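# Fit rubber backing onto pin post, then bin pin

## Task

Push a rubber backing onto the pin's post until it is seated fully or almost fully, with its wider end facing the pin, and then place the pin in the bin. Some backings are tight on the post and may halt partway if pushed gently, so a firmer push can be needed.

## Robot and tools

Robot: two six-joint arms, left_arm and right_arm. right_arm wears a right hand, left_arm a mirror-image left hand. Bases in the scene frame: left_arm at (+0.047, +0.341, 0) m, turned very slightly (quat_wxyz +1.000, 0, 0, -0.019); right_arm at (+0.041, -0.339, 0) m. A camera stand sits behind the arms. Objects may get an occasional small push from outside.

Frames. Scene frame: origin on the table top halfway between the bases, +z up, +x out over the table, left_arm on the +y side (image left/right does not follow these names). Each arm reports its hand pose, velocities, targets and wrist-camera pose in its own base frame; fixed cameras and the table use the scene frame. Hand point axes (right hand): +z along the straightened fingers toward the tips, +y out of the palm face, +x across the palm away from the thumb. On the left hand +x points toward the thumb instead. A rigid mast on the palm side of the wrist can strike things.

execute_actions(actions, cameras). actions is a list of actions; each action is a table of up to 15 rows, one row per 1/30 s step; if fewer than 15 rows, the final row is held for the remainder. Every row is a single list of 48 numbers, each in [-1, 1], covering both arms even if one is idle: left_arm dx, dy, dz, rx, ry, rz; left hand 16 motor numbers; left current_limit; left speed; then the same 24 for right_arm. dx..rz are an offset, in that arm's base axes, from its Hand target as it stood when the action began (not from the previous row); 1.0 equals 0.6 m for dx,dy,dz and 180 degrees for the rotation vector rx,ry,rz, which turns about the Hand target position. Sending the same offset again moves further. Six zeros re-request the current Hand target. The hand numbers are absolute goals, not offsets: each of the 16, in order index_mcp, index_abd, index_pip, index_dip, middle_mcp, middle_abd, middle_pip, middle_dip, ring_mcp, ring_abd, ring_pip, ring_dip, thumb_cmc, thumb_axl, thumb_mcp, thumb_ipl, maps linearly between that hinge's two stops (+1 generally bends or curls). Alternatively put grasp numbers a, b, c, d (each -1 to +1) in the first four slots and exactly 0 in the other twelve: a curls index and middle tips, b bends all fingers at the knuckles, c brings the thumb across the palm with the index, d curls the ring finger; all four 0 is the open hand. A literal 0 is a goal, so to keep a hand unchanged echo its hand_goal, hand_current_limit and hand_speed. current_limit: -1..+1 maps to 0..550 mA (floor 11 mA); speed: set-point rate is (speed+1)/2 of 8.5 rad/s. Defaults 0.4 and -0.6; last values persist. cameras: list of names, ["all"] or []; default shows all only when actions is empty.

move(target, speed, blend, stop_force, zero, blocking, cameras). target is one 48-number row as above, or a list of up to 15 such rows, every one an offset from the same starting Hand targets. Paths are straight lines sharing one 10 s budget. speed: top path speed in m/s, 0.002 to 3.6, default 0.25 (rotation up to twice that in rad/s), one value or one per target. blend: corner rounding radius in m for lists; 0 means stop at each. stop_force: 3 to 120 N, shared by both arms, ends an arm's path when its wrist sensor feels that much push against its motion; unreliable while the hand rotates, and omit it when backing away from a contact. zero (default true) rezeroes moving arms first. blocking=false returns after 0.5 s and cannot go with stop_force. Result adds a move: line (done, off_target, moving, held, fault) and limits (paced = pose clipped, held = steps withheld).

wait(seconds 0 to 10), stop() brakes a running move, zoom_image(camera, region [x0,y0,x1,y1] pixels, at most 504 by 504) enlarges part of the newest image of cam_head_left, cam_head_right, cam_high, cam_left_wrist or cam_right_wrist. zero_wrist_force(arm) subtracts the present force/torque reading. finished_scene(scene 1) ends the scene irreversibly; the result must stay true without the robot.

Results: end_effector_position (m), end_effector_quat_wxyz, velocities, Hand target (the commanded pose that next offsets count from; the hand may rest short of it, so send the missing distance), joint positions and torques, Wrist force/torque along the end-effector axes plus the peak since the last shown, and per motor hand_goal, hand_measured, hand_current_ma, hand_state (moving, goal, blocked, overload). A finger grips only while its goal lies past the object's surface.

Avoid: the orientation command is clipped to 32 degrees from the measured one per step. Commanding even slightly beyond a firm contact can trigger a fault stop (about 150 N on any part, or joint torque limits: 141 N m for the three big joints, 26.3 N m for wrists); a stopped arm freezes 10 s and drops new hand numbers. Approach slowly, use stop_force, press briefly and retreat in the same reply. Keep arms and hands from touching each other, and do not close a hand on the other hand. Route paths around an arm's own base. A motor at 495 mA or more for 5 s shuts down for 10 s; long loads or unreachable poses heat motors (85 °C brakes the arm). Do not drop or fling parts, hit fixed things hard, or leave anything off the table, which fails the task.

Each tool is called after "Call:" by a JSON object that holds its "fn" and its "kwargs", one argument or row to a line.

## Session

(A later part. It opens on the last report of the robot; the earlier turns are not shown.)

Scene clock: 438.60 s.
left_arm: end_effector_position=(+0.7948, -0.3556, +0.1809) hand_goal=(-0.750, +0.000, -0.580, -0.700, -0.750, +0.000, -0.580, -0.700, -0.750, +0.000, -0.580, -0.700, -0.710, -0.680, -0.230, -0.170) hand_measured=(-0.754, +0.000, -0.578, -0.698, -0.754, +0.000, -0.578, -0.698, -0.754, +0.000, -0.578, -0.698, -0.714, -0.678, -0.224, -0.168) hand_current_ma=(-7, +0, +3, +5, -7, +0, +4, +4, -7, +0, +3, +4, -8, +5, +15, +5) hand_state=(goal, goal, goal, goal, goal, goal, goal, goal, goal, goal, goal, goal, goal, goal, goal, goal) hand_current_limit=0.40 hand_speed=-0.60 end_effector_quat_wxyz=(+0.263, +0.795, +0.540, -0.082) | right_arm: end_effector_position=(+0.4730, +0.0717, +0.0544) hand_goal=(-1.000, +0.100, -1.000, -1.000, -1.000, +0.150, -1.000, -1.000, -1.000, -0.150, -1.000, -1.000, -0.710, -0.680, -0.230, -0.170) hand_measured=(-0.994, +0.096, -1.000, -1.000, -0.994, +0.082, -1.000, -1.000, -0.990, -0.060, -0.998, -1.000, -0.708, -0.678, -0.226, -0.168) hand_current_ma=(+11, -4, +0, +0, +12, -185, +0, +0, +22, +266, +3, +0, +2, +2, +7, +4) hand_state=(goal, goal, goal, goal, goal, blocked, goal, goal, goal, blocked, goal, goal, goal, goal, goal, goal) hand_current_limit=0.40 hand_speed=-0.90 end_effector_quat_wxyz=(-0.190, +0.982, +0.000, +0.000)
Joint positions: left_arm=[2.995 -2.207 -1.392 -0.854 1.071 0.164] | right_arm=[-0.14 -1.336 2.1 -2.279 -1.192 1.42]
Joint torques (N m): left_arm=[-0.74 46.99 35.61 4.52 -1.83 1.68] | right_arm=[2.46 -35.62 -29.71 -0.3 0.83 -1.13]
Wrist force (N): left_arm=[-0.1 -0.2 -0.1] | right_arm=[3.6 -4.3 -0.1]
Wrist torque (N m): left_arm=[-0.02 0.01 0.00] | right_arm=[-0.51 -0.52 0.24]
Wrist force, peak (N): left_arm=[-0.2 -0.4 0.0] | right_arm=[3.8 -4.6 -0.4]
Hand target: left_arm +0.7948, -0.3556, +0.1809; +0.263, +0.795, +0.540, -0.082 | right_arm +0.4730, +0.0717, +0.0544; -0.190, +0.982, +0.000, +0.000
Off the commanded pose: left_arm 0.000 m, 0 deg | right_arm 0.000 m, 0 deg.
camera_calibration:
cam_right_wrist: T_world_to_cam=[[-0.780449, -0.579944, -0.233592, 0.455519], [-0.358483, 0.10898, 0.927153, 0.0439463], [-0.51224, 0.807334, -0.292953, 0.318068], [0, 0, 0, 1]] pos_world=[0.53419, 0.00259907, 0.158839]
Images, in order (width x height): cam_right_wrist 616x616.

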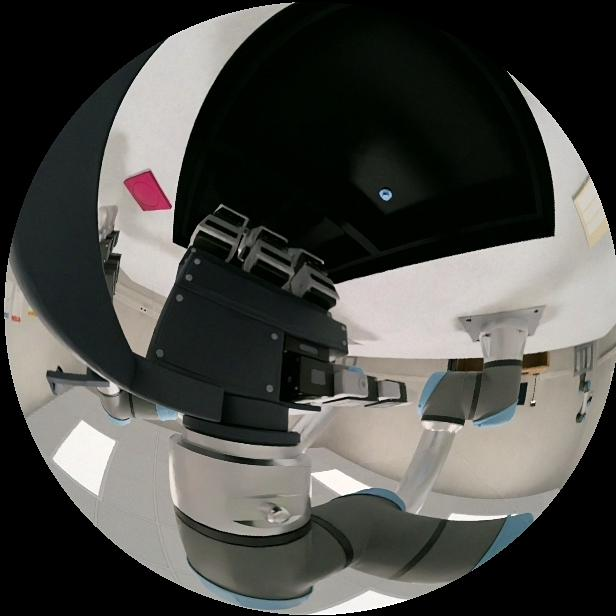

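Call:
{"fn": "move", "kwargs": {
  "target": [0,0,0,0,0,0,0,0,0,0,0,0,0,0,0,0,0,0,0,0,0,0,0.4,-0.6,0,0,-0.042,0,0,0,-1,0.1,-1,-1,-1,0.15,-1,-1,-1,-0.15,-1,-1,-0.71,-0.68,-0.23,-0.17,0.4,-0.9],
  "speed": 0.015,
  "stop_force": 3,
  "cameras": ["cam_right_wrist"]
}}

Call:
{"fn": "zoom_image", "kwargs": {
  "camera": "cam_right_wrist",
  "region": [228, 208, 268, 248]
}}

Scene clock: 442.37 s.
left_arm: end_effector_position=(+0.7948, -0.3556, +0.1809) hand_goal=(-0.750, +0.000, -0.580, -0.700, -0.750, +0.000, -0.580, -0.700, -0.750, +0.000, -0.580, -0.700, -0.710, -0.680, -0.230, -0.170) hand_measured=(-0.754, +0.000, -0.578, -0.698, -0.754, +0.000, -0.578, -0.698, -0.754, +0.000, -0.578, -0.698, -0.714, -0.678, -0.224, -0.168) hand_current_ma=(-7, +0, +3, +5, -7, +0, +4, +4, -7, +0, +3, +4, -8, +5, +15, +5) hand_state=(goal, goal, goal, goal, goal, goal, goal, goal, goal, goal, goal, goal, goal, goal, goal, goal) hand_current_limit=0.40 hand_speed=-0.60 end_effector_quat_wxyz=(+0.263, +0.795, +0.540, -0.082) | right_arm: end_effector_position=(+0.4730, +0.0717, +0.0326) hand_goal=(-1.000, +0.100, -1.000, -1.000, -1.000, +0.150, -1.000, -1.000, -1.000, -0.150, -1.000, -1.000, -0.710, -0.680, -0.230, -0.170) hand_measured=(-0.994, +0.096, -1.000, -1.000, -0.996, +0.082, -1.000, -1.000, -0.996, -0.060, -1.000, -1.000, -0.708, -0.678, -0.226, -0.168) hand_current_ma=(+11, -4, +0, +0, +5, -185, +0, +0, +7, +264, +0, +0, +2, +2, +7, +4) hand_state=(goal, goal, goal, goal, goal, blocked, goal, goal, goal, blocked, goal, goal, goal, goal, goal, goal) hand_current_limit=0.40 hand_speed=-0.90 end_effector_quat_wxyz=(-0.190, +0.982, +0.000, +0.000)
Joint positions: left_arm=[2.995 -2.207 -1.392 -0.854 1.071 0.164] | right_arm=[-0.14 -1.294 2.12 -2.341 -1.192 1.42]
Joint torques (N m): left_arm=[-0.7 47.01 35.83 4.37 -1.86 1.73] | right_arm=[-10.29 -37.01 -29.21 -0.16 1.16 -1.19]
Wrist force (N): left_arm=[-0.1 -0.2 0.2] | right_arm=[3.5 -4.6 -0.3]
Wrist torque (N m): left_arm=[-0.05 0.02 0.00] | right_arm=[-0.50 -0.50 0.22]
Wrist force, peak (N): left_arm=[-0.1 -0.5 -0.1] | right_arm=[3.5 -4.9 -3.2]
Hand target: left_arm +0.7948, -0.3556, +0.1809; +0.263, +0.795, +0.540, -0.082 | right_arm +0.4730, +0.0717, +0.0326; -0.190, +0.982, +0.000, +0.000 (not the last commanded pose)
Off the commanded pose: left_arm 0.000 m, 0 deg | right_arm 0.003 m, 0 deg.
move: contact (right_arm)
camera_calibration:
cam_right_wrist: T_world_to_cam=[[-0.780449, -0.579944, -0.233592, 0.450369], [-0.358483, 0.10898, 0.927153, 0.0641692], [-0.51224, 0.807334, -0.292953, 0.311762], [0, 0, 0, 1]] pos_world=[0.53419, 0.00249907, 0.137039]
Images, in order (width x height): cam_right_wrist 616x616.

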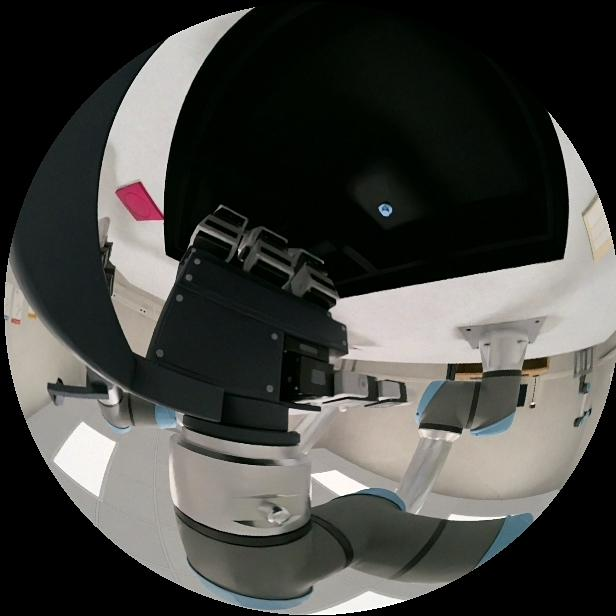

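Scaled by 12.600 from the camera's 616x616 image, which has a finer 880x880 frame.

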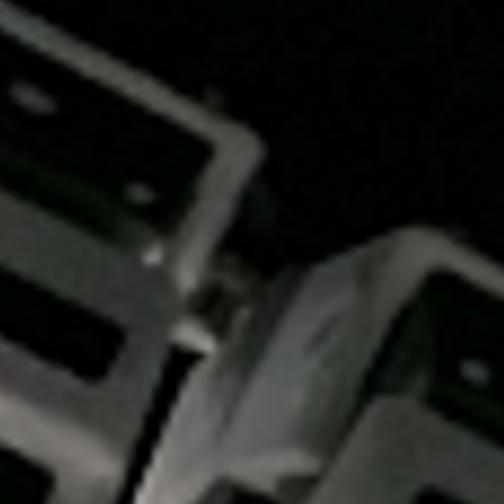

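Call:
{"fn": "move", "kwargs": {
  "target": [0,0,0,0,0,0,0,0,0,0,0,0,0,0,0,0,0,0,0,0,0,0,0.4,-0.6,0,0,-0.015,0,0,0,-1,0.1,-1,-1,-1,0.15,-1,-1,-1,-0.15,-1,-1,-0.71,-0.68,-0.23,-0.17,0.4,-0.9],
  "speed": 0.008,
  "stop_force": 18
}}

Scene clock: 444.43 s.
left_arm: end_effector_position=(+0.7948, -0.3556, +0.1809) hand_goal=(-0.750, +0.000, -0.580, -0.700, -0.750, +0.000, -0.580, -0.700, -0.750, +0.000, -0.580, -0.700, -0.710, -0.680, -0.230, -0.170) hand_measured=(-0.754, +0.000, -0.578, -0.698, -0.754, +0.000, -0.578, -0.698, -0.754, +0.000, -0.578, -0.698, -0.714, -0.678, -0.224, -0.168) hand_current_ma=(-7, +0, +3, +5, -7, +0, +4, +4, -7, +0, +3, +4, -8, +5, +15, +5) hand_state=(goal, goal, goal, goal, goal, goal, goal, goal, goal, goal, goal, goal, goal, goal, goal, goal) hand_current_limit=0.40 hand_speed=-0.60 end_effector_quat_wxyz=(+0.263, +0.795, +0.540, -0.082) | right_arm: end_effector_position=(+0.4730, +0.0717, +0.0289) hand_goal=(-1.000, +0.100, -1.000, -1.000, -1.000, +0.150, -1.000, -1.000, -1.000, -0.150, -1.000, -1.000, -0.710, -0.680, -0.230, -0.170) hand_measured=(-0.998, +0.098, -1.000, -1.000, -1.000, +0.082, -1.000, -1.000, -1.002, -0.062, -1.000, -1.000, -0.708, -0.678, -0.226, -0.168) hand_current_ma=(+3, -3, +0, +0, -1, -185, +0, +0, -1, +255, -1, +0, +2, +2, +7, +4) hand_state=(goal, goal, goal, goal, goal, blocked, goal, goal, goal, blocked, goal, goal, goal, goal, goal, goal) hand_current_limit=0.40 hand_speed=-0.90 end_effector_quat_wxyz=(-0.190, +0.982, +0.000, +0.000)
Joint positions: left_arm=[2.995 -2.207 -1.392 -0.854 1.071 0.164] | right_arm=[-0.14 -1.286 2.123 -2.352 -1.192 1.42]
Joint torques (N m): left_arm=[-0.8 47.25 35.08 4.51 -1.79 1.74] | right_arm=[0.1 -29.36 -23.11 0.96 -2.23 0.07]
Wrist force (N): left_arm=[-0.1 -0.4 -0.1] | right_arm=[3.7 -8.7 -15.9]
Wrist torque (N m): left_arm=[-0.06 0.03 0.00] | right_arm=[1.48 0.25 0.09]
Wrist force, peak (N): left_arm=[-0.2 -0.4 0.2] | right_arm=[2.5 -9.5 -23.9]
Hand target: left_arm +0.7948, -0.3556, +0.1809; +0.263, +0.795, +0.540, -0.082 | right_arm +0.4730, +0.0717, +0.0289; -0.190, +0.982, +0.000, +0.000 (not the last commanded pose)
Off the commanded pose: left_arm 0.000 m, 0 deg | right_arm 0.005 m, 0 deg.
move: contact (right_arm)

Call:
{"fn": "move", "kwargs": {
  "target": [
    [0,0,0,0,0,0,0,0,0,0,0,0,0,0,0,0,0,0,0,0,0,0,0.4,-0.6,0,0,0.003,0,0,0,-1,0.1,-1,-1,-1,0.15,-1,-1,-1,-0.15,-1,-1,-0.71,-0.68,-0.23,-0.17,0.4,-0.9],
    [0,0,0,0,0,0,0,0,0,0,0,0,0,0,0,0,0,0,0,0,0,0,0.4,-0.6,0,0,0.0035,0,0,0,-1,0.03,-1,-1,-1,-0.05,-1,-1,-1,0.08,-1,-1,-0.71,-0.68,-0.23,-0.17,0.4,-0.9]
  ],
  "speed": 0.01,
  "cameras": ["cam_right_wrist"]
}}

Call:
{"fn": "zoom_image", "kwargs": {
  "camera": "cam_right_wrist",
  "region": [228, 208, 268, 248]
}}

Scene clock: 446.57 s.
left_arm: end_effector_position=(+0.7948, -0.3556, +0.1809) hand_goal=(-0.750, +0.000, -0.580, -0.700, -0.750, +0.000, -0.580, -0.700, -0.750, +0.000, -0.580, -0.700, -0.710, -0.680, -0.230, -0.170) hand_measured=(-0.754, +0.000, -0.578, -0.698, -0.754, +0.000, -0.578, -0.698, -0.754, +0.000, -0.578, -0.698, -0.714, -0.678, -0.224, -0.168) hand_current_ma=(-7, +0, +3, +5, -7, +0, +4, +4, -7, +0, +3, +4, -8, +5, +15, +5) hand_state=(goal, goal, goal, goal, goal, goal, goal, goal, goal, goal, goal, goal, goal, goal, goal, goal) hand_current_limit=0.40 hand_speed=-0.60 end_effector_quat_wxyz=(+0.263, +0.795, +0.540, -0.082) | right_arm: end_effector_position=(+0.4730, +0.0717, +0.0310) hand_goal=(-1.000, +0.030, -1.000, -1.000, -1.000, -0.050, -1.000, -1.000, -1.000, +0.080, -1.000, -1.000, -0.710, -0.680, -0.230, -0.170) hand_measured=(-0.994, +0.032, -1.000, -1.000, -0.994, -0.046, -1.000, -1.000, -0.994, +0.076, -1.000, -1.000, -0.708, -0.678, -0.226, -0.168) hand_current_ma=(+10, +3, +0, +0, +11, +4, +0, +0, +9, -5, +0, +0, +2, +2, +7, +4) hand_state=(goal, goal, goal, goal, goal, goal, goal, goal, goal, goal, goal, goal, goal, goal, goal, goal) hand_current_limit=0.40 hand_speed=-0.90 end_effector_quat_wxyz=(-0.190, +0.982, +0.000, +0.000)
Joint positions: left_arm=[2.995 -2.207 -1.392 -0.854 1.071 0.164] | right_arm=[-0.14 -1.29 2.121 -2.346 -1.192 1.42]
Joint torques (N m): left_arm=[-0.41 46.88 35.27 4.52 -1.79 1.69] | right_arm=[13.21 -36.47 -30.2 -0.41 1.42 1.33]
Wrist force (N): left_arm=[0.0 -0.3 0.1] | right_arm=[3.3 -4.6 -0.4]
Wrist torque (N m): left_arm=[-0.06 0.02 0.01] | right_arm=[-0.51 -0.47 0.21]
Wrist force, peak (N): left_arm=[-0.4 -0.3 0.0] | right_arm=[3.9 -9.0 -16.1]
Hand target: left_arm +0.7948, -0.3556, +0.1809; +0.263, +0.795, +0.540, -0.082 | right_arm +0.4730, +0.0717, +0.0310; -0.190, +0.982, +0.000, +0.000
Off the commanded pose: left_arm 0.000 m, 0 deg | right_arm 0.000 m, 0 deg.
move: done
camera_calibration:
cam_right_wrist: T_world_to_cam=[[-0.780383, -0.579965, -0.233759, 0.450061], [-0.358624, 0.108876, 0.927111, 0.0657703], [-0.512241, 0.807333, -0.292954, 0.311345], [0, 0, 0, 1]] pos_world=[0.534291, 0.00249929, 0.135439]
Images, in order (width x height): cam_right_wrist 616x616.

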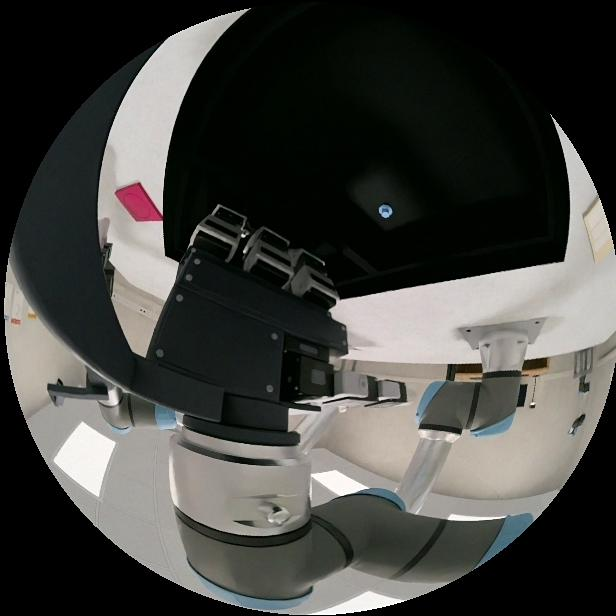

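Scaled by 12.600 from the camera's 616x616 image, which has a finer 880x880 frame.

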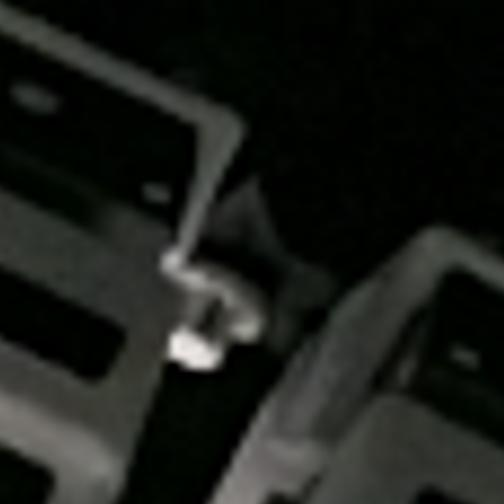

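Call:
{"fn": "move", "kwargs": {
  "target": [
    [0,0,0,0,0,0,0,0,0,0,0,0,0,0,0,0,0,0,0,0,0,0,0.4,-0.6,0,0,0.07,0,0,0,-1,0.03,-1,-1,-1,-0.05,-1,-1,-1,0.08,-1,-1,-0.71,-0.68,-0.23,-0.17,0.4,-0.9],
    [0,0,0,0,0,0,0,0,0,0,0,0,0,0,0,0,0,0,0,0,0,0,0.4,-0.6,0,0.11,0.085,0,0,0,-1,0.03,-1,-1,-1,-0.05,-1,-1,-1,0.08,-1,-1,-0.71,-0.68,-0.23,-0.17,0.4,-0.9]
  ],
  "speed": 0.1,
  "blend": 0.02,
  "cameras": ["cam_right_wrist", "cam_head_right"]
}}

Call:
{"fn": "zoom_image", "kwargs": {
  "camera": "cam_right_wrist",
  "region": [268, 150, 308, 190]
}}

Scene clock: 448.50 s.
left_arm: end_effector_position=(+0.7948, -0.3556, +0.1809) hand_goal=(-0.750, +0.000, -0.580, -0.700, -0.750, +0.000, -0.580, -0.700, -0.750, +0.000, -0.580, -0.700, -0.710, -0.680, -0.230, -0.170) hand_measured=(-0.754, +0.000, -0.578, -0.698, -0.754, +0.000, -0.578, -0.698, -0.754, +0.000, -0.578, -0.698, -0.714, -0.678, -0.224, -0.168) hand_current_ma=(-7, +0, +3, +5, -7, +0, +4, +4, -7, +0, +3, +4, -8, +5, +15, +5) hand_state=(goal, goal, goal, goal, goal, goal, goal, goal, goal, goal, goal, goal, goal, goal, goal, goal) hand_current_limit=0.40 hand_speed=-0.60 end_effector_quat_wxyz=(+0.263, +0.795, +0.540, -0.082) | right_arm: end_effector_position=(+0.4730, +0.1376, +0.0820) hand_goal=(-1.000, +0.030, -1.000, -1.000, -1.000, -0.050, -1.000, -1.000, -1.000, +0.080, -1.000, -1.000, -0.710, -0.680, -0.230, -0.170) hand_measured=(-0.994, +0.032, -1.000, -1.000, -0.994, -0.046, -1.000, -1.000, -0.994, +0.076, -1.000, -1.000, -0.708, -0.678, -0.226, -0.168) hand_current_ma=(+11, +3, +0, +0, +12, +4, +0, +0, +10, -4, +0, +0, +2, +2, +7, +4) hand_state=(goal, goal, goal, goal, goal, goal, goal, goal, goal, goal, goal, goal, goal, goal, goal, goal) hand_current_limit=0.40 hand_speed=-0.90 end_effector_quat_wxyz=(-0.190, +0.982, +0.000, +0.000)
Joint positions: left_arm=[2.995 -2.207 -1.392 -0.854 1.071 0.164] | right_arm=[-0.005 -1.35 2.042 -2.262 -1.188 1.565]
Joint torques (N m): left_arm=[-1.2 47.35 35.69 4.36 -1.9 1.68] | right_arm=[11.99 -20.49 -32.61 -4.2 -0.79 1.89]
Wrist force (N): left_arm=[0.1 -0.2 -0.1] | right_arm=[3.6 -4.3 -0.5]
Wrist torque (N m): left_arm=[-0.03 -0.01 0.02] | right_arm=[-0.48 -0.52 0.17]
Wrist force, peak (N): left_arm=[-0.3 -0.4 0.2] | right_arm=[3.6 -5.0 -0.8]
Hand target: left_arm +0.7948, -0.3556, +0.1809; +0.263, +0.795, +0.540, -0.082 | right_arm +0.4730, +0.1377, +0.0820; -0.190, +0.982, +0.000, +0.000
Off the commanded pose: left_arm 0.000 m, 0 deg | right_arm 0.000 m, 0 deg.
move: done
camera_calibration:
cam_right_wrist: T_world_to_cam=[[-0.780383, -0.579965, -0.233759, 0.500202], [-0.358624, 0.108876, 0.927111, 0.0113127], [-0.512241, 0.807333, -0.292954, 0.273083], [0, 0, 0, 1]] pos_world=[0.534291, 0.0683993, 0.186439]
Images, in order (width x height): cam_head_right 504x504, cam_right_wrist 616x616.

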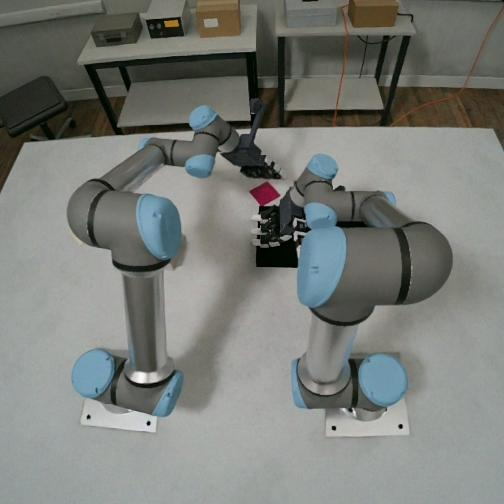

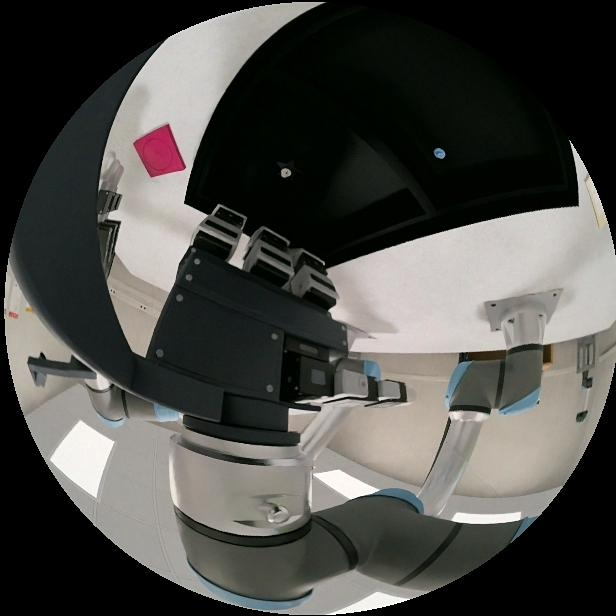

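Scaled by 12.600 from the camera's 616x616 image, which has a finer 880x880 frame.

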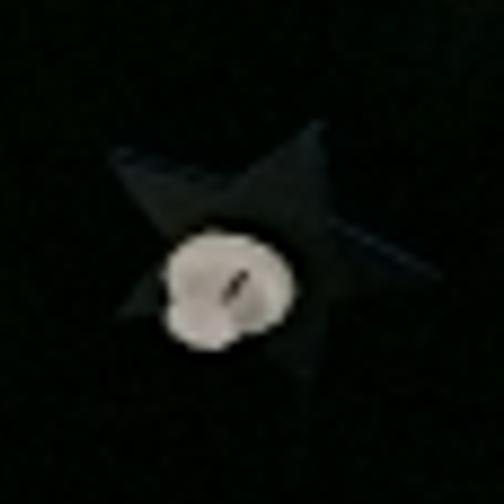

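Call:
{"fn": "zoom_image", "kwargs": {
  "camera": "cam_right_wrist",
  "region": [424, 139, 454, 169]
}}

Call:
{"fn": "zoom_image", "kwargs": {
  "camera": "cam_right_wrist",
  "region": [274, 158, 300, 184]
}}

Scaled by 16.800 from the camera's 616x616 image, which has a finer 880x880 frame.

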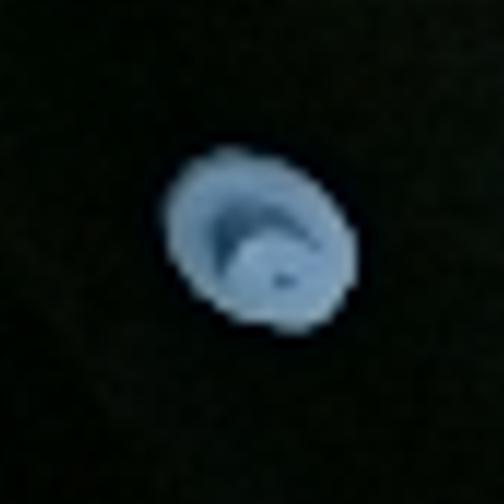

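Scaled by 19.385 from the camera's 616x616 image, which has a finer 880x880 frame.

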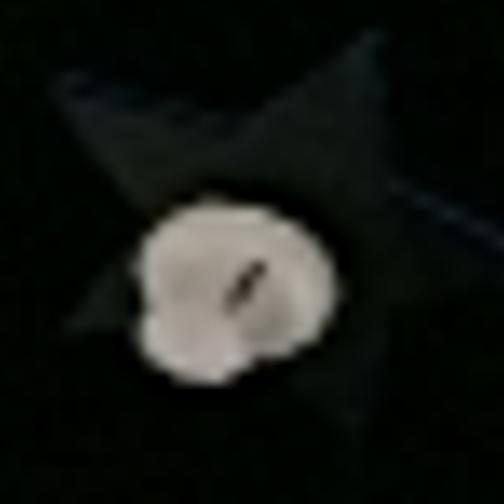

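Call:
{"fn": "move", "kwargs": {
  "target": [0,0,0,0,0,0,0,0,0,0,0,0,0,0,0,0,0,0,0,0,0,0,0.4,-0.6,-0.0267,0.2433,0.0,0,0,0,-1,0.03,-1,-1,-1,-0.05,-1,-1,-1,0.08,-1,-1,-0.71,-0.68,-0.23,-0.17,0.4,-0.9],
  "speed": 0.15,
  "cameras": ["cam_right_wrist"]
}}

Call:
{"fn": "zoom_image", "kwargs": {
  "camera": "cam_right_wrist",
  "region": [355, 50, 395, 90]
}}

Scene clock: 454.53 s.
left_arm: end_effector_position=(+0.7948, -0.3556, +0.1809) hand_goal=(-0.750, +0.000, -0.580, -0.700, -0.750, +0.000, -0.580, -0.700, -0.750, +0.000, -0.580, -0.700, -0.710, -0.680, -0.230, -0.170) hand_measured=(-0.754, +0.000, -0.578, -0.698, -0.754, +0.000, -0.578, -0.698, -0.754, +0.000, -0.578, -0.698, -0.714, -0.678, -0.224, -0.168) hand_current_ma=(-7, +0, +3, +5, -7, +0, +4, +4, -7, +0, +3, +4, -8, +5, +15, +5) hand_state=(goal, goal, goal, goal, goal, goal, goal, goal, goal, goal, goal, goal, goal, goal, goal, goal) hand_current_limit=0.40 hand_speed=-0.60 end_effector_quat_wxyz=(+0.263, +0.795, +0.540, -0.082) | right_arm: end_effector_position=(+0.4570, +0.2836, +0.0820) hand_goal=(-1.000, +0.030, -1.000, -1.000, -1.000, -0.050, -1.000, -1.000, -1.000, +0.080, -1.000, -1.000, -0.710, -0.680, -0.230, -0.170) hand_measured=(-0.994, +0.032, -1.000, -1.000, -0.994, -0.046, -1.000, -1.000, -0.994, +0.076, -1.000, -1.000, -0.708, -0.678, -0.226, -0.168) hand_current_ma=(+11, +3, +0, +0, +12, +4, +0, +0, +10, -4, +0, +0, +2, +2, +7, +4) hand_state=(goal, goal, goal, goal, goal, goal, goal, goal, goal, goal, goal, goal, goal, goal, goal, goal) hand_current_limit=0.40 hand_speed=-0.90 end_effector_quat_wxyz=(-0.190, +0.982, +0.000, +0.000)
Joint positions: left_arm=[2.995 -2.207 -1.392 -0.854 1.071 0.164] | right_arm=[0.28 -1.246 1.936 -2.372 -1.204 1.871]
Joint torques (N m): left_arm=[-1.04 47.58 35.11 4.44 -1.95 1.64] | right_arm=[14.47 -24.86 -31.86 -4.19 -0.73 2.06]
Wrist force (N): left_arm=[0.0 -0.1 0.0] | right_arm=[3.4 -4.4 -0.4]
Wrist torque (N m): left_arm=[-0.02 0.01 0.00] | right_arm=[-0.49 -0.49 0.15]
Wrist force, peak (N): left_arm=[-0.4 -0.3 0.1] | right_arm=[3.3 -5.6 -0.3]
Hand target: left_arm +0.7948, -0.3556, +0.1809; +0.263, +0.795, +0.540, -0.082 | right_arm +0.4570, +0.2837, +0.0820; -0.190, +0.982, +0.000, +0.000
Off the commanded pose: left_arm 0.000 m, 0 deg | right_arm 0.000 m, 0 deg.
move: done
camera_calibration:
cam_right_wrist: T_world_to_cam=[[-0.780383, -0.579965, -0.233759, 0.572391], [-0.358624, 0.108876, 0.927111, -0.0103211], [-0.512241, 0.807333, -0.292954, 0.147016], [0, 0, 0, 1]] pos_world=[0.518291, 0.214399, 0.186439]
Images, in order (width x height): cam_right_wrist 616x616.

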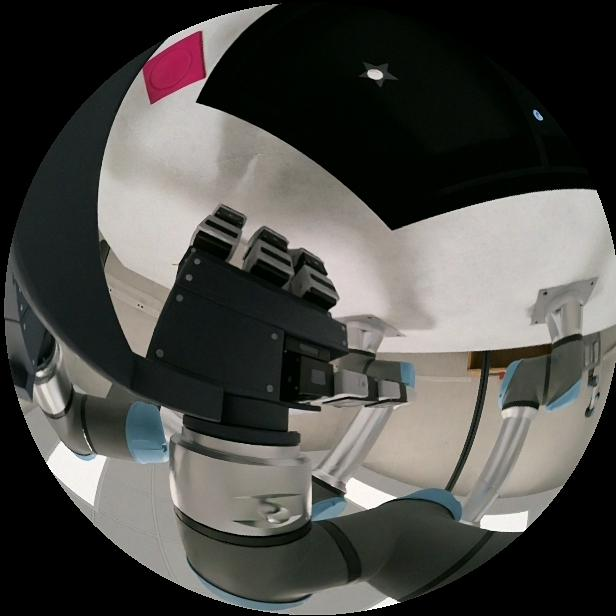

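Scaled by 12.600 from the camera's 616x616 image, which has a finer 880x880 frame.

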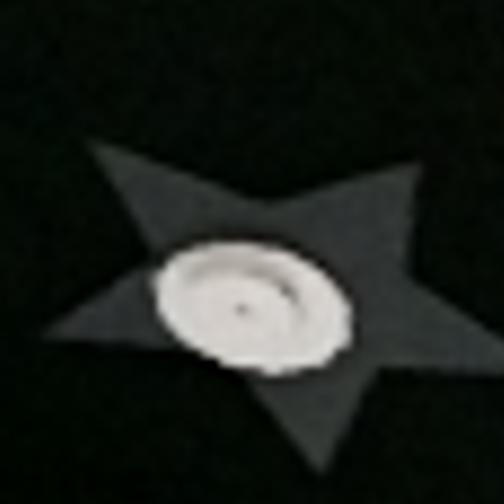

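Call:
{"fn": "zoom_image", "kwargs": {
  "camera": "cam_right_wrist",
  "region": [365, 64, 385, 84]
}}

Call:
{"fn": "zoom_image", "kwargs": {
  "camera": "cam_right_wrist",
  "region": [352, 46, 402, 96]
}}

Scaled by 25.200 from the camera's 616x616 image, which has a finer 880x880 frame.

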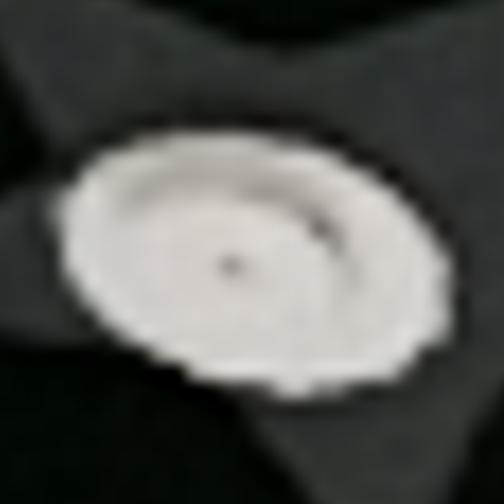

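Scaled by 10.080 from the camera's 616x616 image, which has a finer 880x880 frame.

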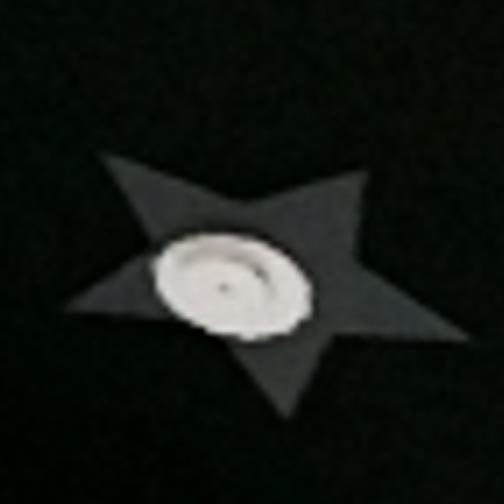

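Call:
{"fn": "move", "kwargs": {
  "target": [
    [0,0,0,0,0,0,0,0,0,0,0,0,0,0,0,0,0,0,0,0,0,0,0.4,-0.6,0.0265,-0.3533,0.0,0,0,0,-1,0.03,-1,-1,-1,-0.05,-1,-1,-1,0.08,-1,-1,-0.71,-0.68,-0.23,-0.17,0.4,-0.9],
    [0,0,0,0,0,0,0,0,0,0,0,0,0,0,0,0,0,0,0,0,0,0,0.4,-0.6,0.0265,-0.3533,-0.055,0,0,0,-1,0.03,-1,-1,-1,-0.05,-1,-1,-1,0.08,-1,-1,-0.71,-0.68,-0.23,-0.17,0.4,-0.9],
    [0,0,0,0,0,0,0,0,0,0,0,0,0,0,0,0,0,0,0,0,0,0,0.4,-0.6,0.0265,-0.3533,-0.081,0,0,0,-1,0.03,-1,-1,-1,-0.05,-1,-1,-1,0.08,-1,-1,-0.71,-0.68,-0.23,-0.17,0.4,-0.9]
  ],
  "speed": [0.15, 0.06, 0.02],
  "blend": [0.01, 0, 0],
  "cameras": ["cam_right_wrist"]
}}

Call:
{"fn": "zoom_image", "kwargs": {
  "camera": "cam_right_wrist",
  "region": [228, 208, 268, 248]
}}

Scene clock: 469.43 s.
left_arm: end_effector_position=(+0.7948, -0.3556, +0.1809) hand_goal=(-0.750, +0.000, -0.580, -0.700, -0.750, +0.000, -0.580, -0.700, -0.750, +0.000, -0.580, -0.700, -0.710, -0.680, -0.230, -0.170) hand_measured=(-0.754, +0.000, -0.578, -0.698, -0.754, +0.000, -0.578, -0.698, -0.754, +0.000, -0.578, -0.698, -0.714, -0.678, -0.224, -0.168) hand_current_ma=(-7, +0, +3, +5, -7, +0, +4, +4, -7, +0, +3, +4, -8, +5, +15, +5) hand_state=(goal, goal, goal, goal, goal, goal, goal, goal, goal, goal, goal, goal, goal, goal, goal, goal) hand_current_limit=0.40 hand_speed=-0.60 end_effector_quat_wxyz=(+0.263, +0.795, +0.540, -0.082) | right_arm: end_effector_position=(+0.4729, +0.0717, +0.0335) hand_goal=(-1.000, +0.030, -1.000, -1.000, -1.000, -0.050, -1.000, -1.000, -1.000, +0.080, -1.000, -1.000, -0.710, -0.680, -0.230, -0.170) hand_measured=(-0.994, +0.032, -1.000, -1.000, -0.994, -0.046, -1.000, -1.000, -0.994, +0.076, -1.000, -1.000, -0.708, -0.678, -0.226, -0.168) hand_current_ma=(+11, +3, +0, +0, +12, +4, +0, +0, +10, -4, +0, +0, +2, +2, +7, +4) hand_state=(goal, goal, goal, goal, goal, goal, goal, goal, goal, goal, goal, goal, goal, goal, goal, goal) hand_current_limit=0.40 hand_speed=-0.90 end_effector_quat_wxyz=(-0.190, +0.982, +0.000, +0.000)
Joint positions: left_arm=[2.995 -2.207 -1.392 -0.854 1.071 0.164] | right_arm=[-0.14 -1.296 2.119 -2.339 -1.192 1.42]
Joint torques (N m): left_arm=[-0.99 47.23 35.83 4.37 -1.86 1.76] | right_arm=[-1.04 -21.65 -2.97 -4.02 1.12 1.61]
Wrist force (N): left_arm=[-0.3 -0.1 0.1] | right_arm=[3.6 -4.5 -0.5]
Wrist torque (N m): left_arm=[-0.02 0.05 -0.02] | right_arm=[-0.50 -0.51 0.26]
Wrist force, peak (N): left_arm=[-0.2 -0.5 -0.1] | right_arm=[3.4 -5.7 0.1]
Hand target: left_arm +0.7948, -0.3556, +0.1809; +0.263, +0.795, +0.540, -0.082 | right_arm +0.4729, +0.0717, +0.0334; -0.190, +0.982, +0.000, +0.000
Off the commanded pose: left_arm 0.000 m, 0 deg | right_arm 0.000 m, 0 deg.
move: done
camera_calibration:
cam_right_wrist: T_world_to_cam=[[-0.780423, -0.579901, -0.233782, 0.450569], [-0.358643, 0.108905, 0.9271, 0.0635209], [-0.512167, 0.807375, -0.29297, 0.31196], [0, 0, 0, 1]] pos_world=[0.534191, 0.00249931, 0.137839]
Images, in order (width x height): cam_right_wrist 616x616.

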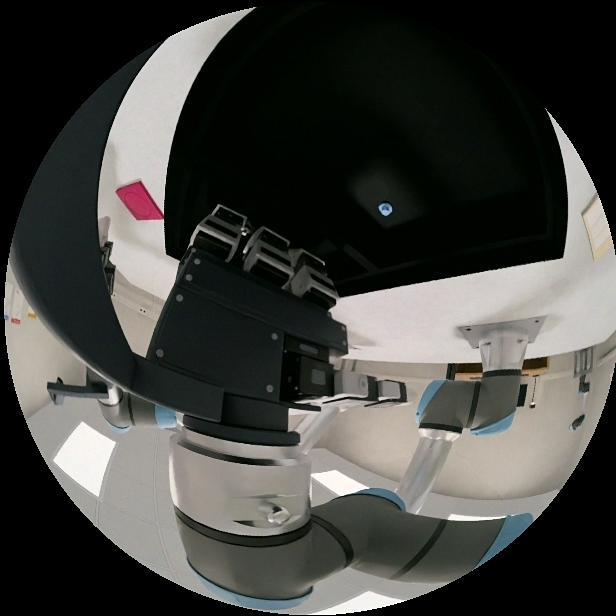

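Scaled by 12.600 from the camera's 616x616 image, which has a finer 880x880 frame.

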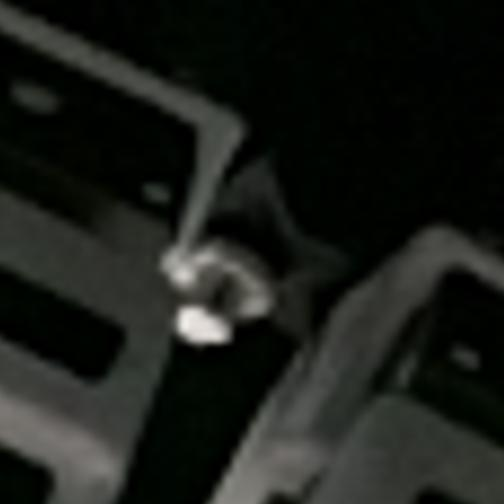

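Call:
{"fn": "move", "kwargs": {
  "target": [
    [0,0,0,0,0,0,0,0,0,0,0,0,0,0,0,0,0,0,0,0,0,0,0.4,-0.6,0.0005,0,0,0,0,0,-1,0.1,-1,-1,-1,0.15,-1,-1,-1,-0.15,-1,-1,-0.71,-0.68,-0.23,-0.17,0.4,-0.9],
    [0,0,0,0,0,0,0,0,0,0,0,0,0,0,0,0,0,0,0,0,0,0,0.4,-0.6,0.0005,0,0.013,0,0,0,-1,0.1,-1,-1,-1,0.15,-1,-1,-1,-0.15,-1,-1,-0.71,-0.68,-0.23,-0.17,0.4,-0.9],
    [0,0,0,0,0,0,0,0,0,0,0,0,0,0,0,0,0,0,0,0,0,0,0.4,-0.6,0.0005,-0.036,0.013,0,0,0,-1,0.1,-1,-1,-1,0.15,-1,-1,-1,-0.15,-1,-1,-0.71,-0.68,-0.23,-0.17,0.4,-0.9]
  ],
  "speed": [0.02, 0.02, 0.03]
}}

Call:
{"fn": "move", "kwargs": {
  "target": [0,0,0,0,0,0,0,0,0,0,0,0,0,0,0,0,0,0,0,0,0,0,0.4,-0.6,0,0,-0.02,0,0,0,-1,0.1,-1,-1,-1,0.15,-1,-1,-1,-0.15,-1,-1,-0.71,-0.68,-0.23,-0.17,0.4,-0.9],
  "speed": 0.012,
  "stop_force": 3,
  "cameras": ["cam_right_wrist"]
}}

Call:
{"fn": "zoom_image", "kwargs": {
  "camera": "cam_right_wrist",
  "region": [228, 208, 268, 248]
}}

Scene clock: 472.33 s.
left_arm: end_effector_position=(+0.7948, -0.3556, +0.1809) hand_goal=(-0.750, +0.000, -0.580, -0.700, -0.750, +0.000, -0.580, -0.700, -0.750, +0.000, -0.580, -0.700, -0.710, -0.680, -0.230, -0.170) hand_measured=(-0.754, +0.000, -0.578, -0.698, -0.754, +0.000, -0.578, -0.698, -0.754, +0.000, -0.578, -0.698, -0.714, -0.678, -0.224, -0.168) hand_current_ma=(-7, +0, +3, +5, -7, +0, +4, +4, -7, +0, +3, +4, -8, +5, +15, +5) hand_state=(goal, goal, goal, goal, goal, goal, goal, goal, goal, goal, goal, goal, goal, goal, goal, goal) hand_current_limit=0.40 hand_speed=-0.60 end_effector_quat_wxyz=(+0.263, +0.795, +0.540, -0.082) | right_arm: end_effector_position=(+0.4732, +0.0502, +0.0412) hand_goal=(-1.000, +0.100, -1.000, -1.000, -1.000, +0.150, -1.000, -1.000, -1.000, -0.150, -1.000, -1.000, -0.710, -0.680, -0.230, -0.170) hand_measured=(-0.994, +0.096, -1.000, -1.000, -0.998, +0.082, -1.000, -1.000, -0.986, -0.062, -0.996, -1.000, -0.708, -0.678, -0.226, -0.168) hand_current_ma=(+11, -4, +0, +0, +3, -184, +0, +0, +31, +260, +6, +0, +2, +2, +7, +4) hand_state=(goal, goal, goal, goal, goal, blocked, goal, goal, goal, blocked, goal, goal, goal, goal, goal, goal) hand_current_limit=0.40 hand_speed=-0.90 end_effector_quat_wxyz=(-0.190, +0.982, +0.000, +0.000)
Joint positions: left_arm=[2.995 -2.207 -1.392 -0.854 1.071 0.164] | right_arm=[-0.184 -1.318 2.116 -2.296 -1.194 1.372]
Joint torques (N m): left_arm=[-0.63 46.9 35.13 4.43 -1.97 1.71] | right_arm=[-12.25 -35.99 -1.96 -0.14 -0.73 -1.31]
Wrist force (N): left_arm=[-0.2 -0.4 -0.1] | right_arm=[3.4 -4.5 -0.3]
Wrist torque (N m): left_arm=[-0.04 0.03 -0.01] | right_arm=[-0.53 -0.48 0.26]
Wrist force, peak (N): left_arm=[-0.2 -0.5 0.0] | right_arm=[3.7 -4.7 -0.4]
Hand target: left_arm +0.7948, -0.3556, +0.1809; +0.263, +0.795, +0.540, -0.082 | right_arm +0.4732, +0.0501, +0.0412; -0.190, +0.982, +0.000, +0.000
Off the commanded pose: left_arm 0.000 m, 0 deg | right_arm 0.000 m, 0 deg.
move: done

Scene clock: 474.30 s.
left_arm: end_effector_position=(+0.7948, -0.3556, +0.1809) hand_goal=(-0.750, +0.000, -0.580, -0.700, -0.750, +0.000, -0.580, -0.700, -0.750, +0.000, -0.580, -0.700, -0.710, -0.680, -0.230, -0.170) hand_measured=(-0.754, +0.000, -0.578, -0.698, -0.754, +0.000, -0.578, -0.698, -0.754, +0.000, -0.578, -0.698, -0.714, -0.678, -0.224, -0.168) hand_current_ma=(-7, +0, +3, +5, -7, +0, +4, +4, -7, +0, +3, +4, -8, +5, +15, +5) hand_state=(goal, goal, goal, goal, goal, goal, goal, goal, goal, goal, goal, goal, goal, goal, goal, goal) hand_current_limit=0.40 hand_speed=-0.60 end_effector_quat_wxyz=(+0.263, +0.795, +0.540, -0.082) | right_arm: end_effector_position=(+0.4732, +0.0501, +0.0326) hand_goal=(-1.000, +0.100, -1.000, -1.000, -1.000, +0.150, -1.000, -1.000, -1.000, -0.150, -1.000, -1.000, -0.710, -0.680, -0.230, -0.170) hand_measured=(-0.994, +0.096, -1.000, -1.000, -0.998, +0.082, -1.000, -1.000, -0.996, -0.062, -1.000, -1.000, -0.708, -0.678, -0.226, -0.168) hand_current_ma=(+11, -4, +0, +0, +2, -184, +0, +0, +5, +256, +0, +0, +2, +2, +7, +4) hand_state=(goal, goal, goal, goal, goal, blocked, goal, goal, goal, blocked, goal, goal, goal, goal, goal, goal) hand_current_limit=0.40 hand_speed=-0.90 end_effector_quat_wxyz=(-0.190, +0.982, +0.000, +0.000)
Joint positions: left_arm=[2.995 -2.207 -1.392 -0.854 1.071 0.164] | right_arm=[-0.184 -1.301 2.124 -2.321 -1.194 1.372]
Joint torques (N m): left_arm=[-1.21 47.08 35.55 4.44 -1.89 1.75] | right_arm=[-8.6 -36.12 -29.95 -0.34 -0.26 -1.2]
Wrist force (N): left_arm=[-0.3 -0.1 0.0] | right_arm=[3.5 -4.6 -0.8]
Wrist torque (N m): left_arm=[-0.01 0.05 -0.02] | right_arm=[-0.44 -0.51 0.26]
Wrist force, peak (N): left_arm=[-0.5 -0.4 0.0] | right_arm=[2.9 -4.7 -4.2]
Hand target: left_arm +0.7948, -0.3556, +0.1809; +0.263, +0.795, +0.540, -0.082 | right_arm +0.4732, +0.0501, +0.0326; -0.190, +0.982, +0.000, +0.000 (not the last commanded pose)
Off the commanded pose: left_arm 0.000 m, 0 deg | right_arm 0.003 m, 0 deg.
move: contact (right_arm)
camera_calibration:
cam_right_wrist: T_world_to_cam=[[-0.780423, -0.579901, -0.233782, 0.438066], [-0.358643, 0.108905, 0.9271, 0.0668152], [-0.512167, 0.807375, -0.29297, 0.329289], [0, 0, 0, 1]] pos_world=[0.534491, -0.0191007, 0.136939]
Images, in order (width x height): cam_right_wrist 616x616.

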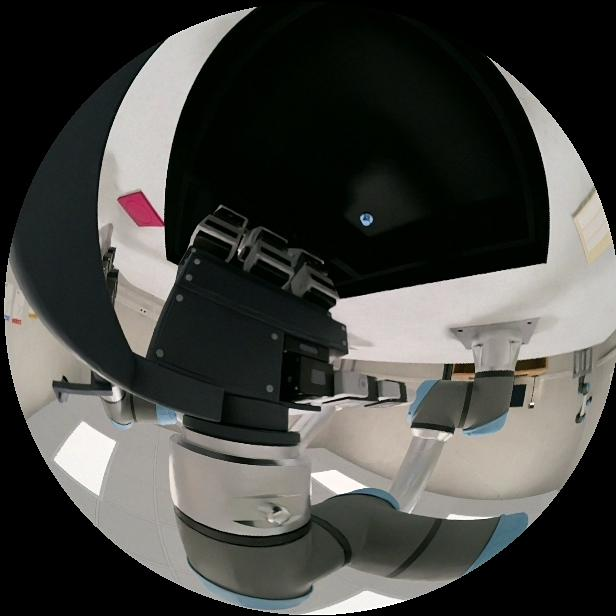

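Scaled by 12.600 from the camera's 616x616 image, which has a finer 880x880 frame.

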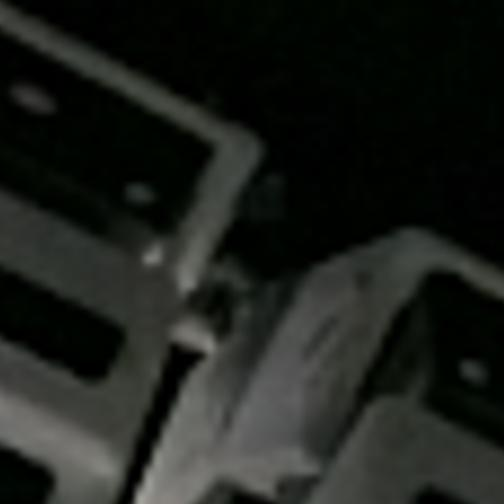

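Call:
{"fn": "move", "kwargs": {
  "target": [
    [0,0,0,0,0,0,0,0,0,0,0,0,0,0,0,0,0,0,0,0,0,0,0.4,-0.6,0,0,0.0005,0,0,0,-1,0.03,-1,-1,-1,-0.05,-1,-1,-1,0.08,-1,-1,-0.71,-0.68,-0.23,-0.17,0.4,-0.9],
    [0,0,0,0,0,0,0,0,0,0,0,0,0,0,0,0,0,0,0,0,0,0,0.4,-0.6,0,0,0.08,0,0,0,-1,0.03,-1,-1,-1,-0.05,-1,-1,-1,0.08,-1,-1,-0.71,-0.68,-0.23,-0.17,0.4,-0.9],
    [0,0,0,0,0,0,0,0,0,0,0,0,0,0,0,0,0,0,0,0,0,0,0.4,-0.6,-0.1595,0.3092,0.08,0,0,-0.5,-1,0.03,-1,-1,-1,-0.05,-1,-1,-1,0.08,-1,-1,-0.71,-0.68,-0.23,-0.17,0.4,-0.9]
  ],
  "speed": [0.02, 0.05, 0.3],
  "cameras": ["cam_right_wrist", "cam_head_right"]
}}

Call:
{"fn": "zoom_image", "kwargs": {
  "camera": "cam_right_wrist",
  "region": [225, 180, 285, 240]
}}

Scene clock: 480.40 s.
left_arm: end_effector_position=(+0.7948, -0.3556, +0.1809) hand_goal=(-0.750, +0.000, -0.580, -0.700, -0.750, +0.000, -0.580, -0.700, -0.750, +0.000, -0.580, -0.700, -0.710, -0.680, -0.230, -0.170) hand_measured=(-0.754, +0.000, -0.578, -0.698, -0.754, +0.000, -0.578, -0.698, -0.754, +0.000, -0.578, -0.698, -0.714, -0.678, -0.224, -0.168) hand_current_ma=(-7, +0, +3, +5, -7, +0, +4, +4, -7, +0, +3, +4, -8, +5, +15, +5) hand_state=(goal, goal, goal, goal, goal, goal, goal, goal, goal, goal, goal, goal, goal, goal, goal, goal) hand_current_limit=0.40 hand_speed=-0.60 end_effector_quat_wxyz=(+0.263, +0.795, +0.540, -0.082) | right_arm: end_effector_position=(+0.3775, +0.2356, +0.0805) hand_goal=(-1.000, +0.030, -1.000, -1.000, -1.000, -0.050, -1.000, -1.000, -1.000, +0.080, -1.000, -1.000, -0.710, -0.680, -0.230, -0.170) hand_measured=(-0.994, +0.032, -1.000, -1.000, -0.994, -0.046, -1.000, -1.000, -0.994, +0.076, -1.000, -1.000, -0.708, -0.678, -0.226, -0.168) hand_current_ma=(+11, +3, +0, +0, +11, +4, +0, +0, +9, -4, +0, +0, +2, +2, +7, +4) hand_state=(goal, goal, goal, goal, goal, goal, goal, goal, goal, goal, goal, goal, goal, goal, goal, goal) hand_current_limit=0.40 hand_speed=-0.90 end_effector_quat_wxyz=(-0.134, +0.694, -0.694, +0.135)
Joint positions: left_arm=[2.995 -2.207 -1.392 -0.854 1.071 0.164] | right_arm=[0.205 -1.441 2.293 -2.798 -1.648 3.331]
Joint torques (N m): left_arm=[-0.84 46.71 35.21 4.49 -1.98 1.55] | right_arm=[13.49 -29.49 -30.59 -0.9 -1.53 1.63]
Wrist force (N): left_arm=[-0.2 -0.1 0.1] | right_arm=[3.8 -4.2 -0.1]
Wrist torque (N m): left_arm=[-0.03 0.03 -0.01] | right_arm=[-0.49 -0.54 0.19]
Wrist force, peak (N): left_arm=[-0.4 -0.5 -0.1] | right_arm=[3.9 -4.7 -1.0]
Hand target: left_arm +0.7948, -0.3556, +0.1809; +0.263, +0.795, +0.540, -0.082 | right_arm +0.3775, +0.2356, +0.0806; -0.134, +0.694, -0.694, +0.135
Off the commanded pose: left_arm 0.000 m, 0 deg | right_arm 0.000 m, 0 deg.
move: done
camera_calibration:
cam_right_wrist: T_world_to_cam=[[-0.580074, 0.780314, -0.233718, 0.0861021], [0.108856, 0.358611, 0.927118, -0.267541], [0.807257, 0.512356, -0.292963, -0.284085], [0, 0, 0, 1]] pos_world=[0.308399, 0.174309, 0.184939]
Images, in order (width x height): cam_head_right 504x504, cam_right_wrist 616x616.

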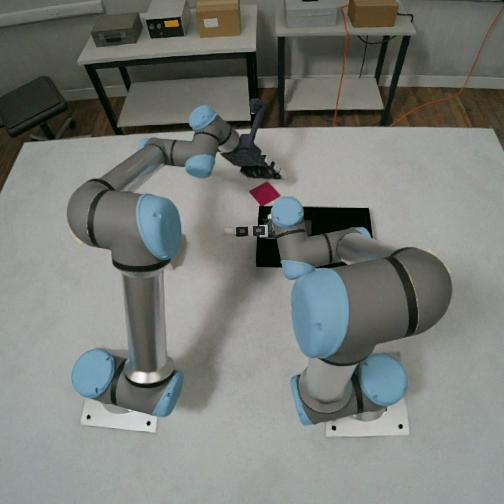

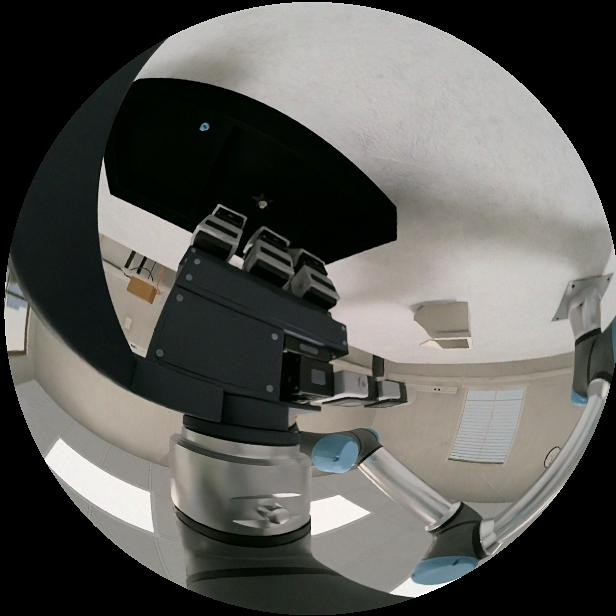

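Scaled by 8.400 from the camera's 616x616 image, which has a finer 880x880 frame.

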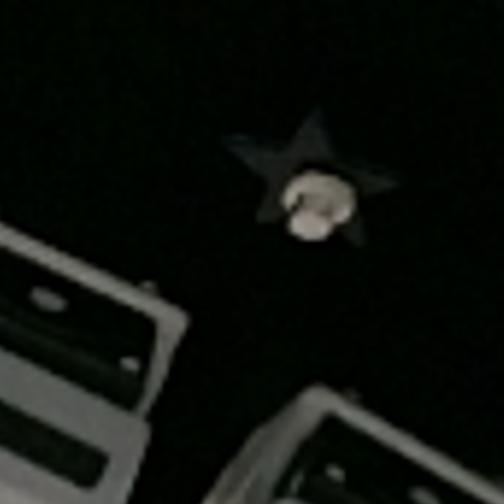

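Call:
{"fn": "move", "kwargs": {
  "target": [0,0,0,0,0,0,0,0,0,0,0,0,0,0,0,0,0,0,0,0,0,0,0.4,-0.6,0,0,-0.053,0,0,0,-1,0.03,-1,-1,-1,-0.05,-1,-1,-1,0.08,-1,-1,-0.71,-0.68,-0.23,-0.17,0.4,-0.9],
  "speed": 0.05,
  "cameras": ["cam_right_wrist"]
}}

Call:
{"fn": "zoom_image", "kwargs": {
  "camera": "cam_right_wrist",
  "region": [225, 195, 275, 245]
}}

Scene clock: 482.17 s.
left_arm: end_effector_position=(+0.7948, -0.3556, +0.1809) hand_goal=(-0.750, +0.000, -0.580, -0.700, -0.750, +0.000, -0.580, -0.700, -0.750, +0.000, -0.580, -0.700, -0.710, -0.680, -0.230, -0.170) hand_measured=(-0.754, +0.000, -0.578, -0.698, -0.754, +0.000, -0.578, -0.698, -0.754, +0.000, -0.578, -0.698, -0.714, -0.678, -0.224, -0.168) hand_current_ma=(-7, +0, +3, +5, -7, +0, +4, +4, -7, +0, +3, +4, -8, +5, +15, +5) hand_state=(goal, goal, goal, goal, goal, goal, goal, goal, goal, goal, goal, goal, goal, goal, goal, goal) hand_current_limit=0.40 hand_speed=-0.60 end_effector_quat_wxyz=(+0.263, +0.795, +0.540, -0.082) | right_arm: end_effector_position=(+0.3775, +0.2356, +0.0488) hand_goal=(-1.000, +0.030, -1.000, -1.000, -1.000, -0.050, -1.000, -1.000, -1.000, +0.080, -1.000, -1.000, -0.710, -0.680, -0.230, -0.170) hand_measured=(-0.994, +0.032, -1.000, -1.000, -0.994, -0.046, -1.000, -1.000, -0.994, +0.076, -1.000, -1.000, -0.708, -0.678, -0.226, -0.168) hand_current_ma=(+11, +3, +0, +0, +11, +4, +0, +0, +9, -4, +0, +0, +2, +2, +7, +4) hand_state=(goal, goal, goal, goal, goal, goal, goal, goal, goal, goal, goal, goal, goal, goal, goal, goal) hand_current_limit=0.40 hand_speed=-0.90 end_effector_quat_wxyz=(-0.134, +0.694, -0.694, +0.135)
Joint positions: left_arm=[2.995 -2.207 -1.392 -0.854 1.071 0.164] | right_arm=[0.205 -1.361 2.321 -2.906 -1.648 3.331]
Joint torques (N m): left_arm=[-0.6 47.14 34.75 4.56 -1.9 1.58] | right_arm=[1.87 -17.01 -0.51 -4.9 -1.01 0.22]
Wrist force (N): left_arm=[-0.1 -0.1 -0.1] | right_arm=[3.7 -4.2 -0.5]
Wrist torque (N m): left_arm=[-0.02 0.02 0.00] | right_arm=[-0.45 -0.52 0.18]
Wrist force, peak (N): left_arm=[-0.3 -0.3 0.0] | right_arm=[3.8 -4.6 -0.8]
Hand target: left_arm +0.7948, -0.3556, +0.1809; +0.263, +0.795, +0.540, -0.082 | right_arm +0.3775, +0.2356, +0.0488; -0.134, +0.694, -0.694, +0.135
Off the commanded pose: left_arm 0.000 m, 0 deg | right_arm 0.000 m, 0 deg.
move: done
camera_calibration:
cam_right_wrist: T_world_to_cam=[[-0.579901, 0.780423, -0.233782, 0.0786307], [0.108905, 0.358643, 0.9271, -0.238169], [0.807375, 0.512167, -0.29297, -0.293375], [0, 0, 0, 1]] pos_world=[0.308399, 0.174309, 0.153239]
Images, in order (width x height): cam_right_wrist 616x616.

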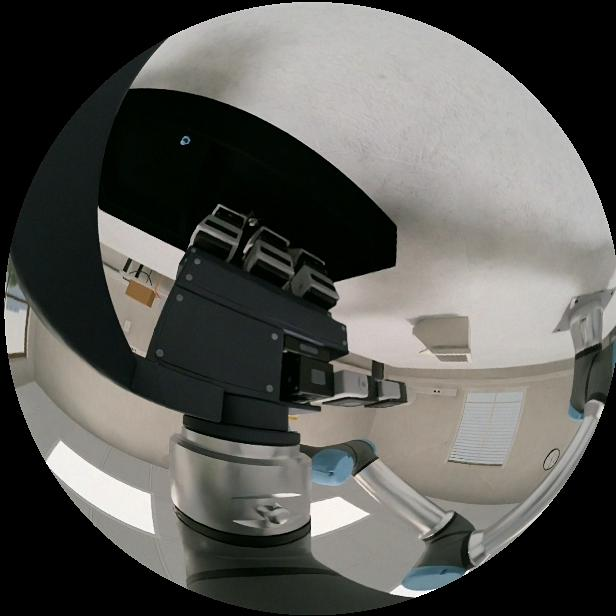

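Scaled by 10.080 from the camera's 616x616 image, which has a finer 880x880 frame.

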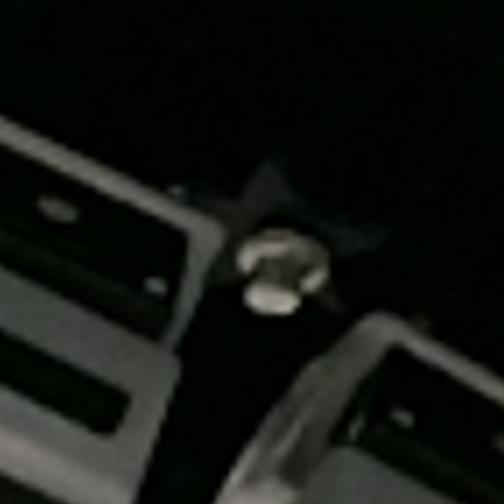

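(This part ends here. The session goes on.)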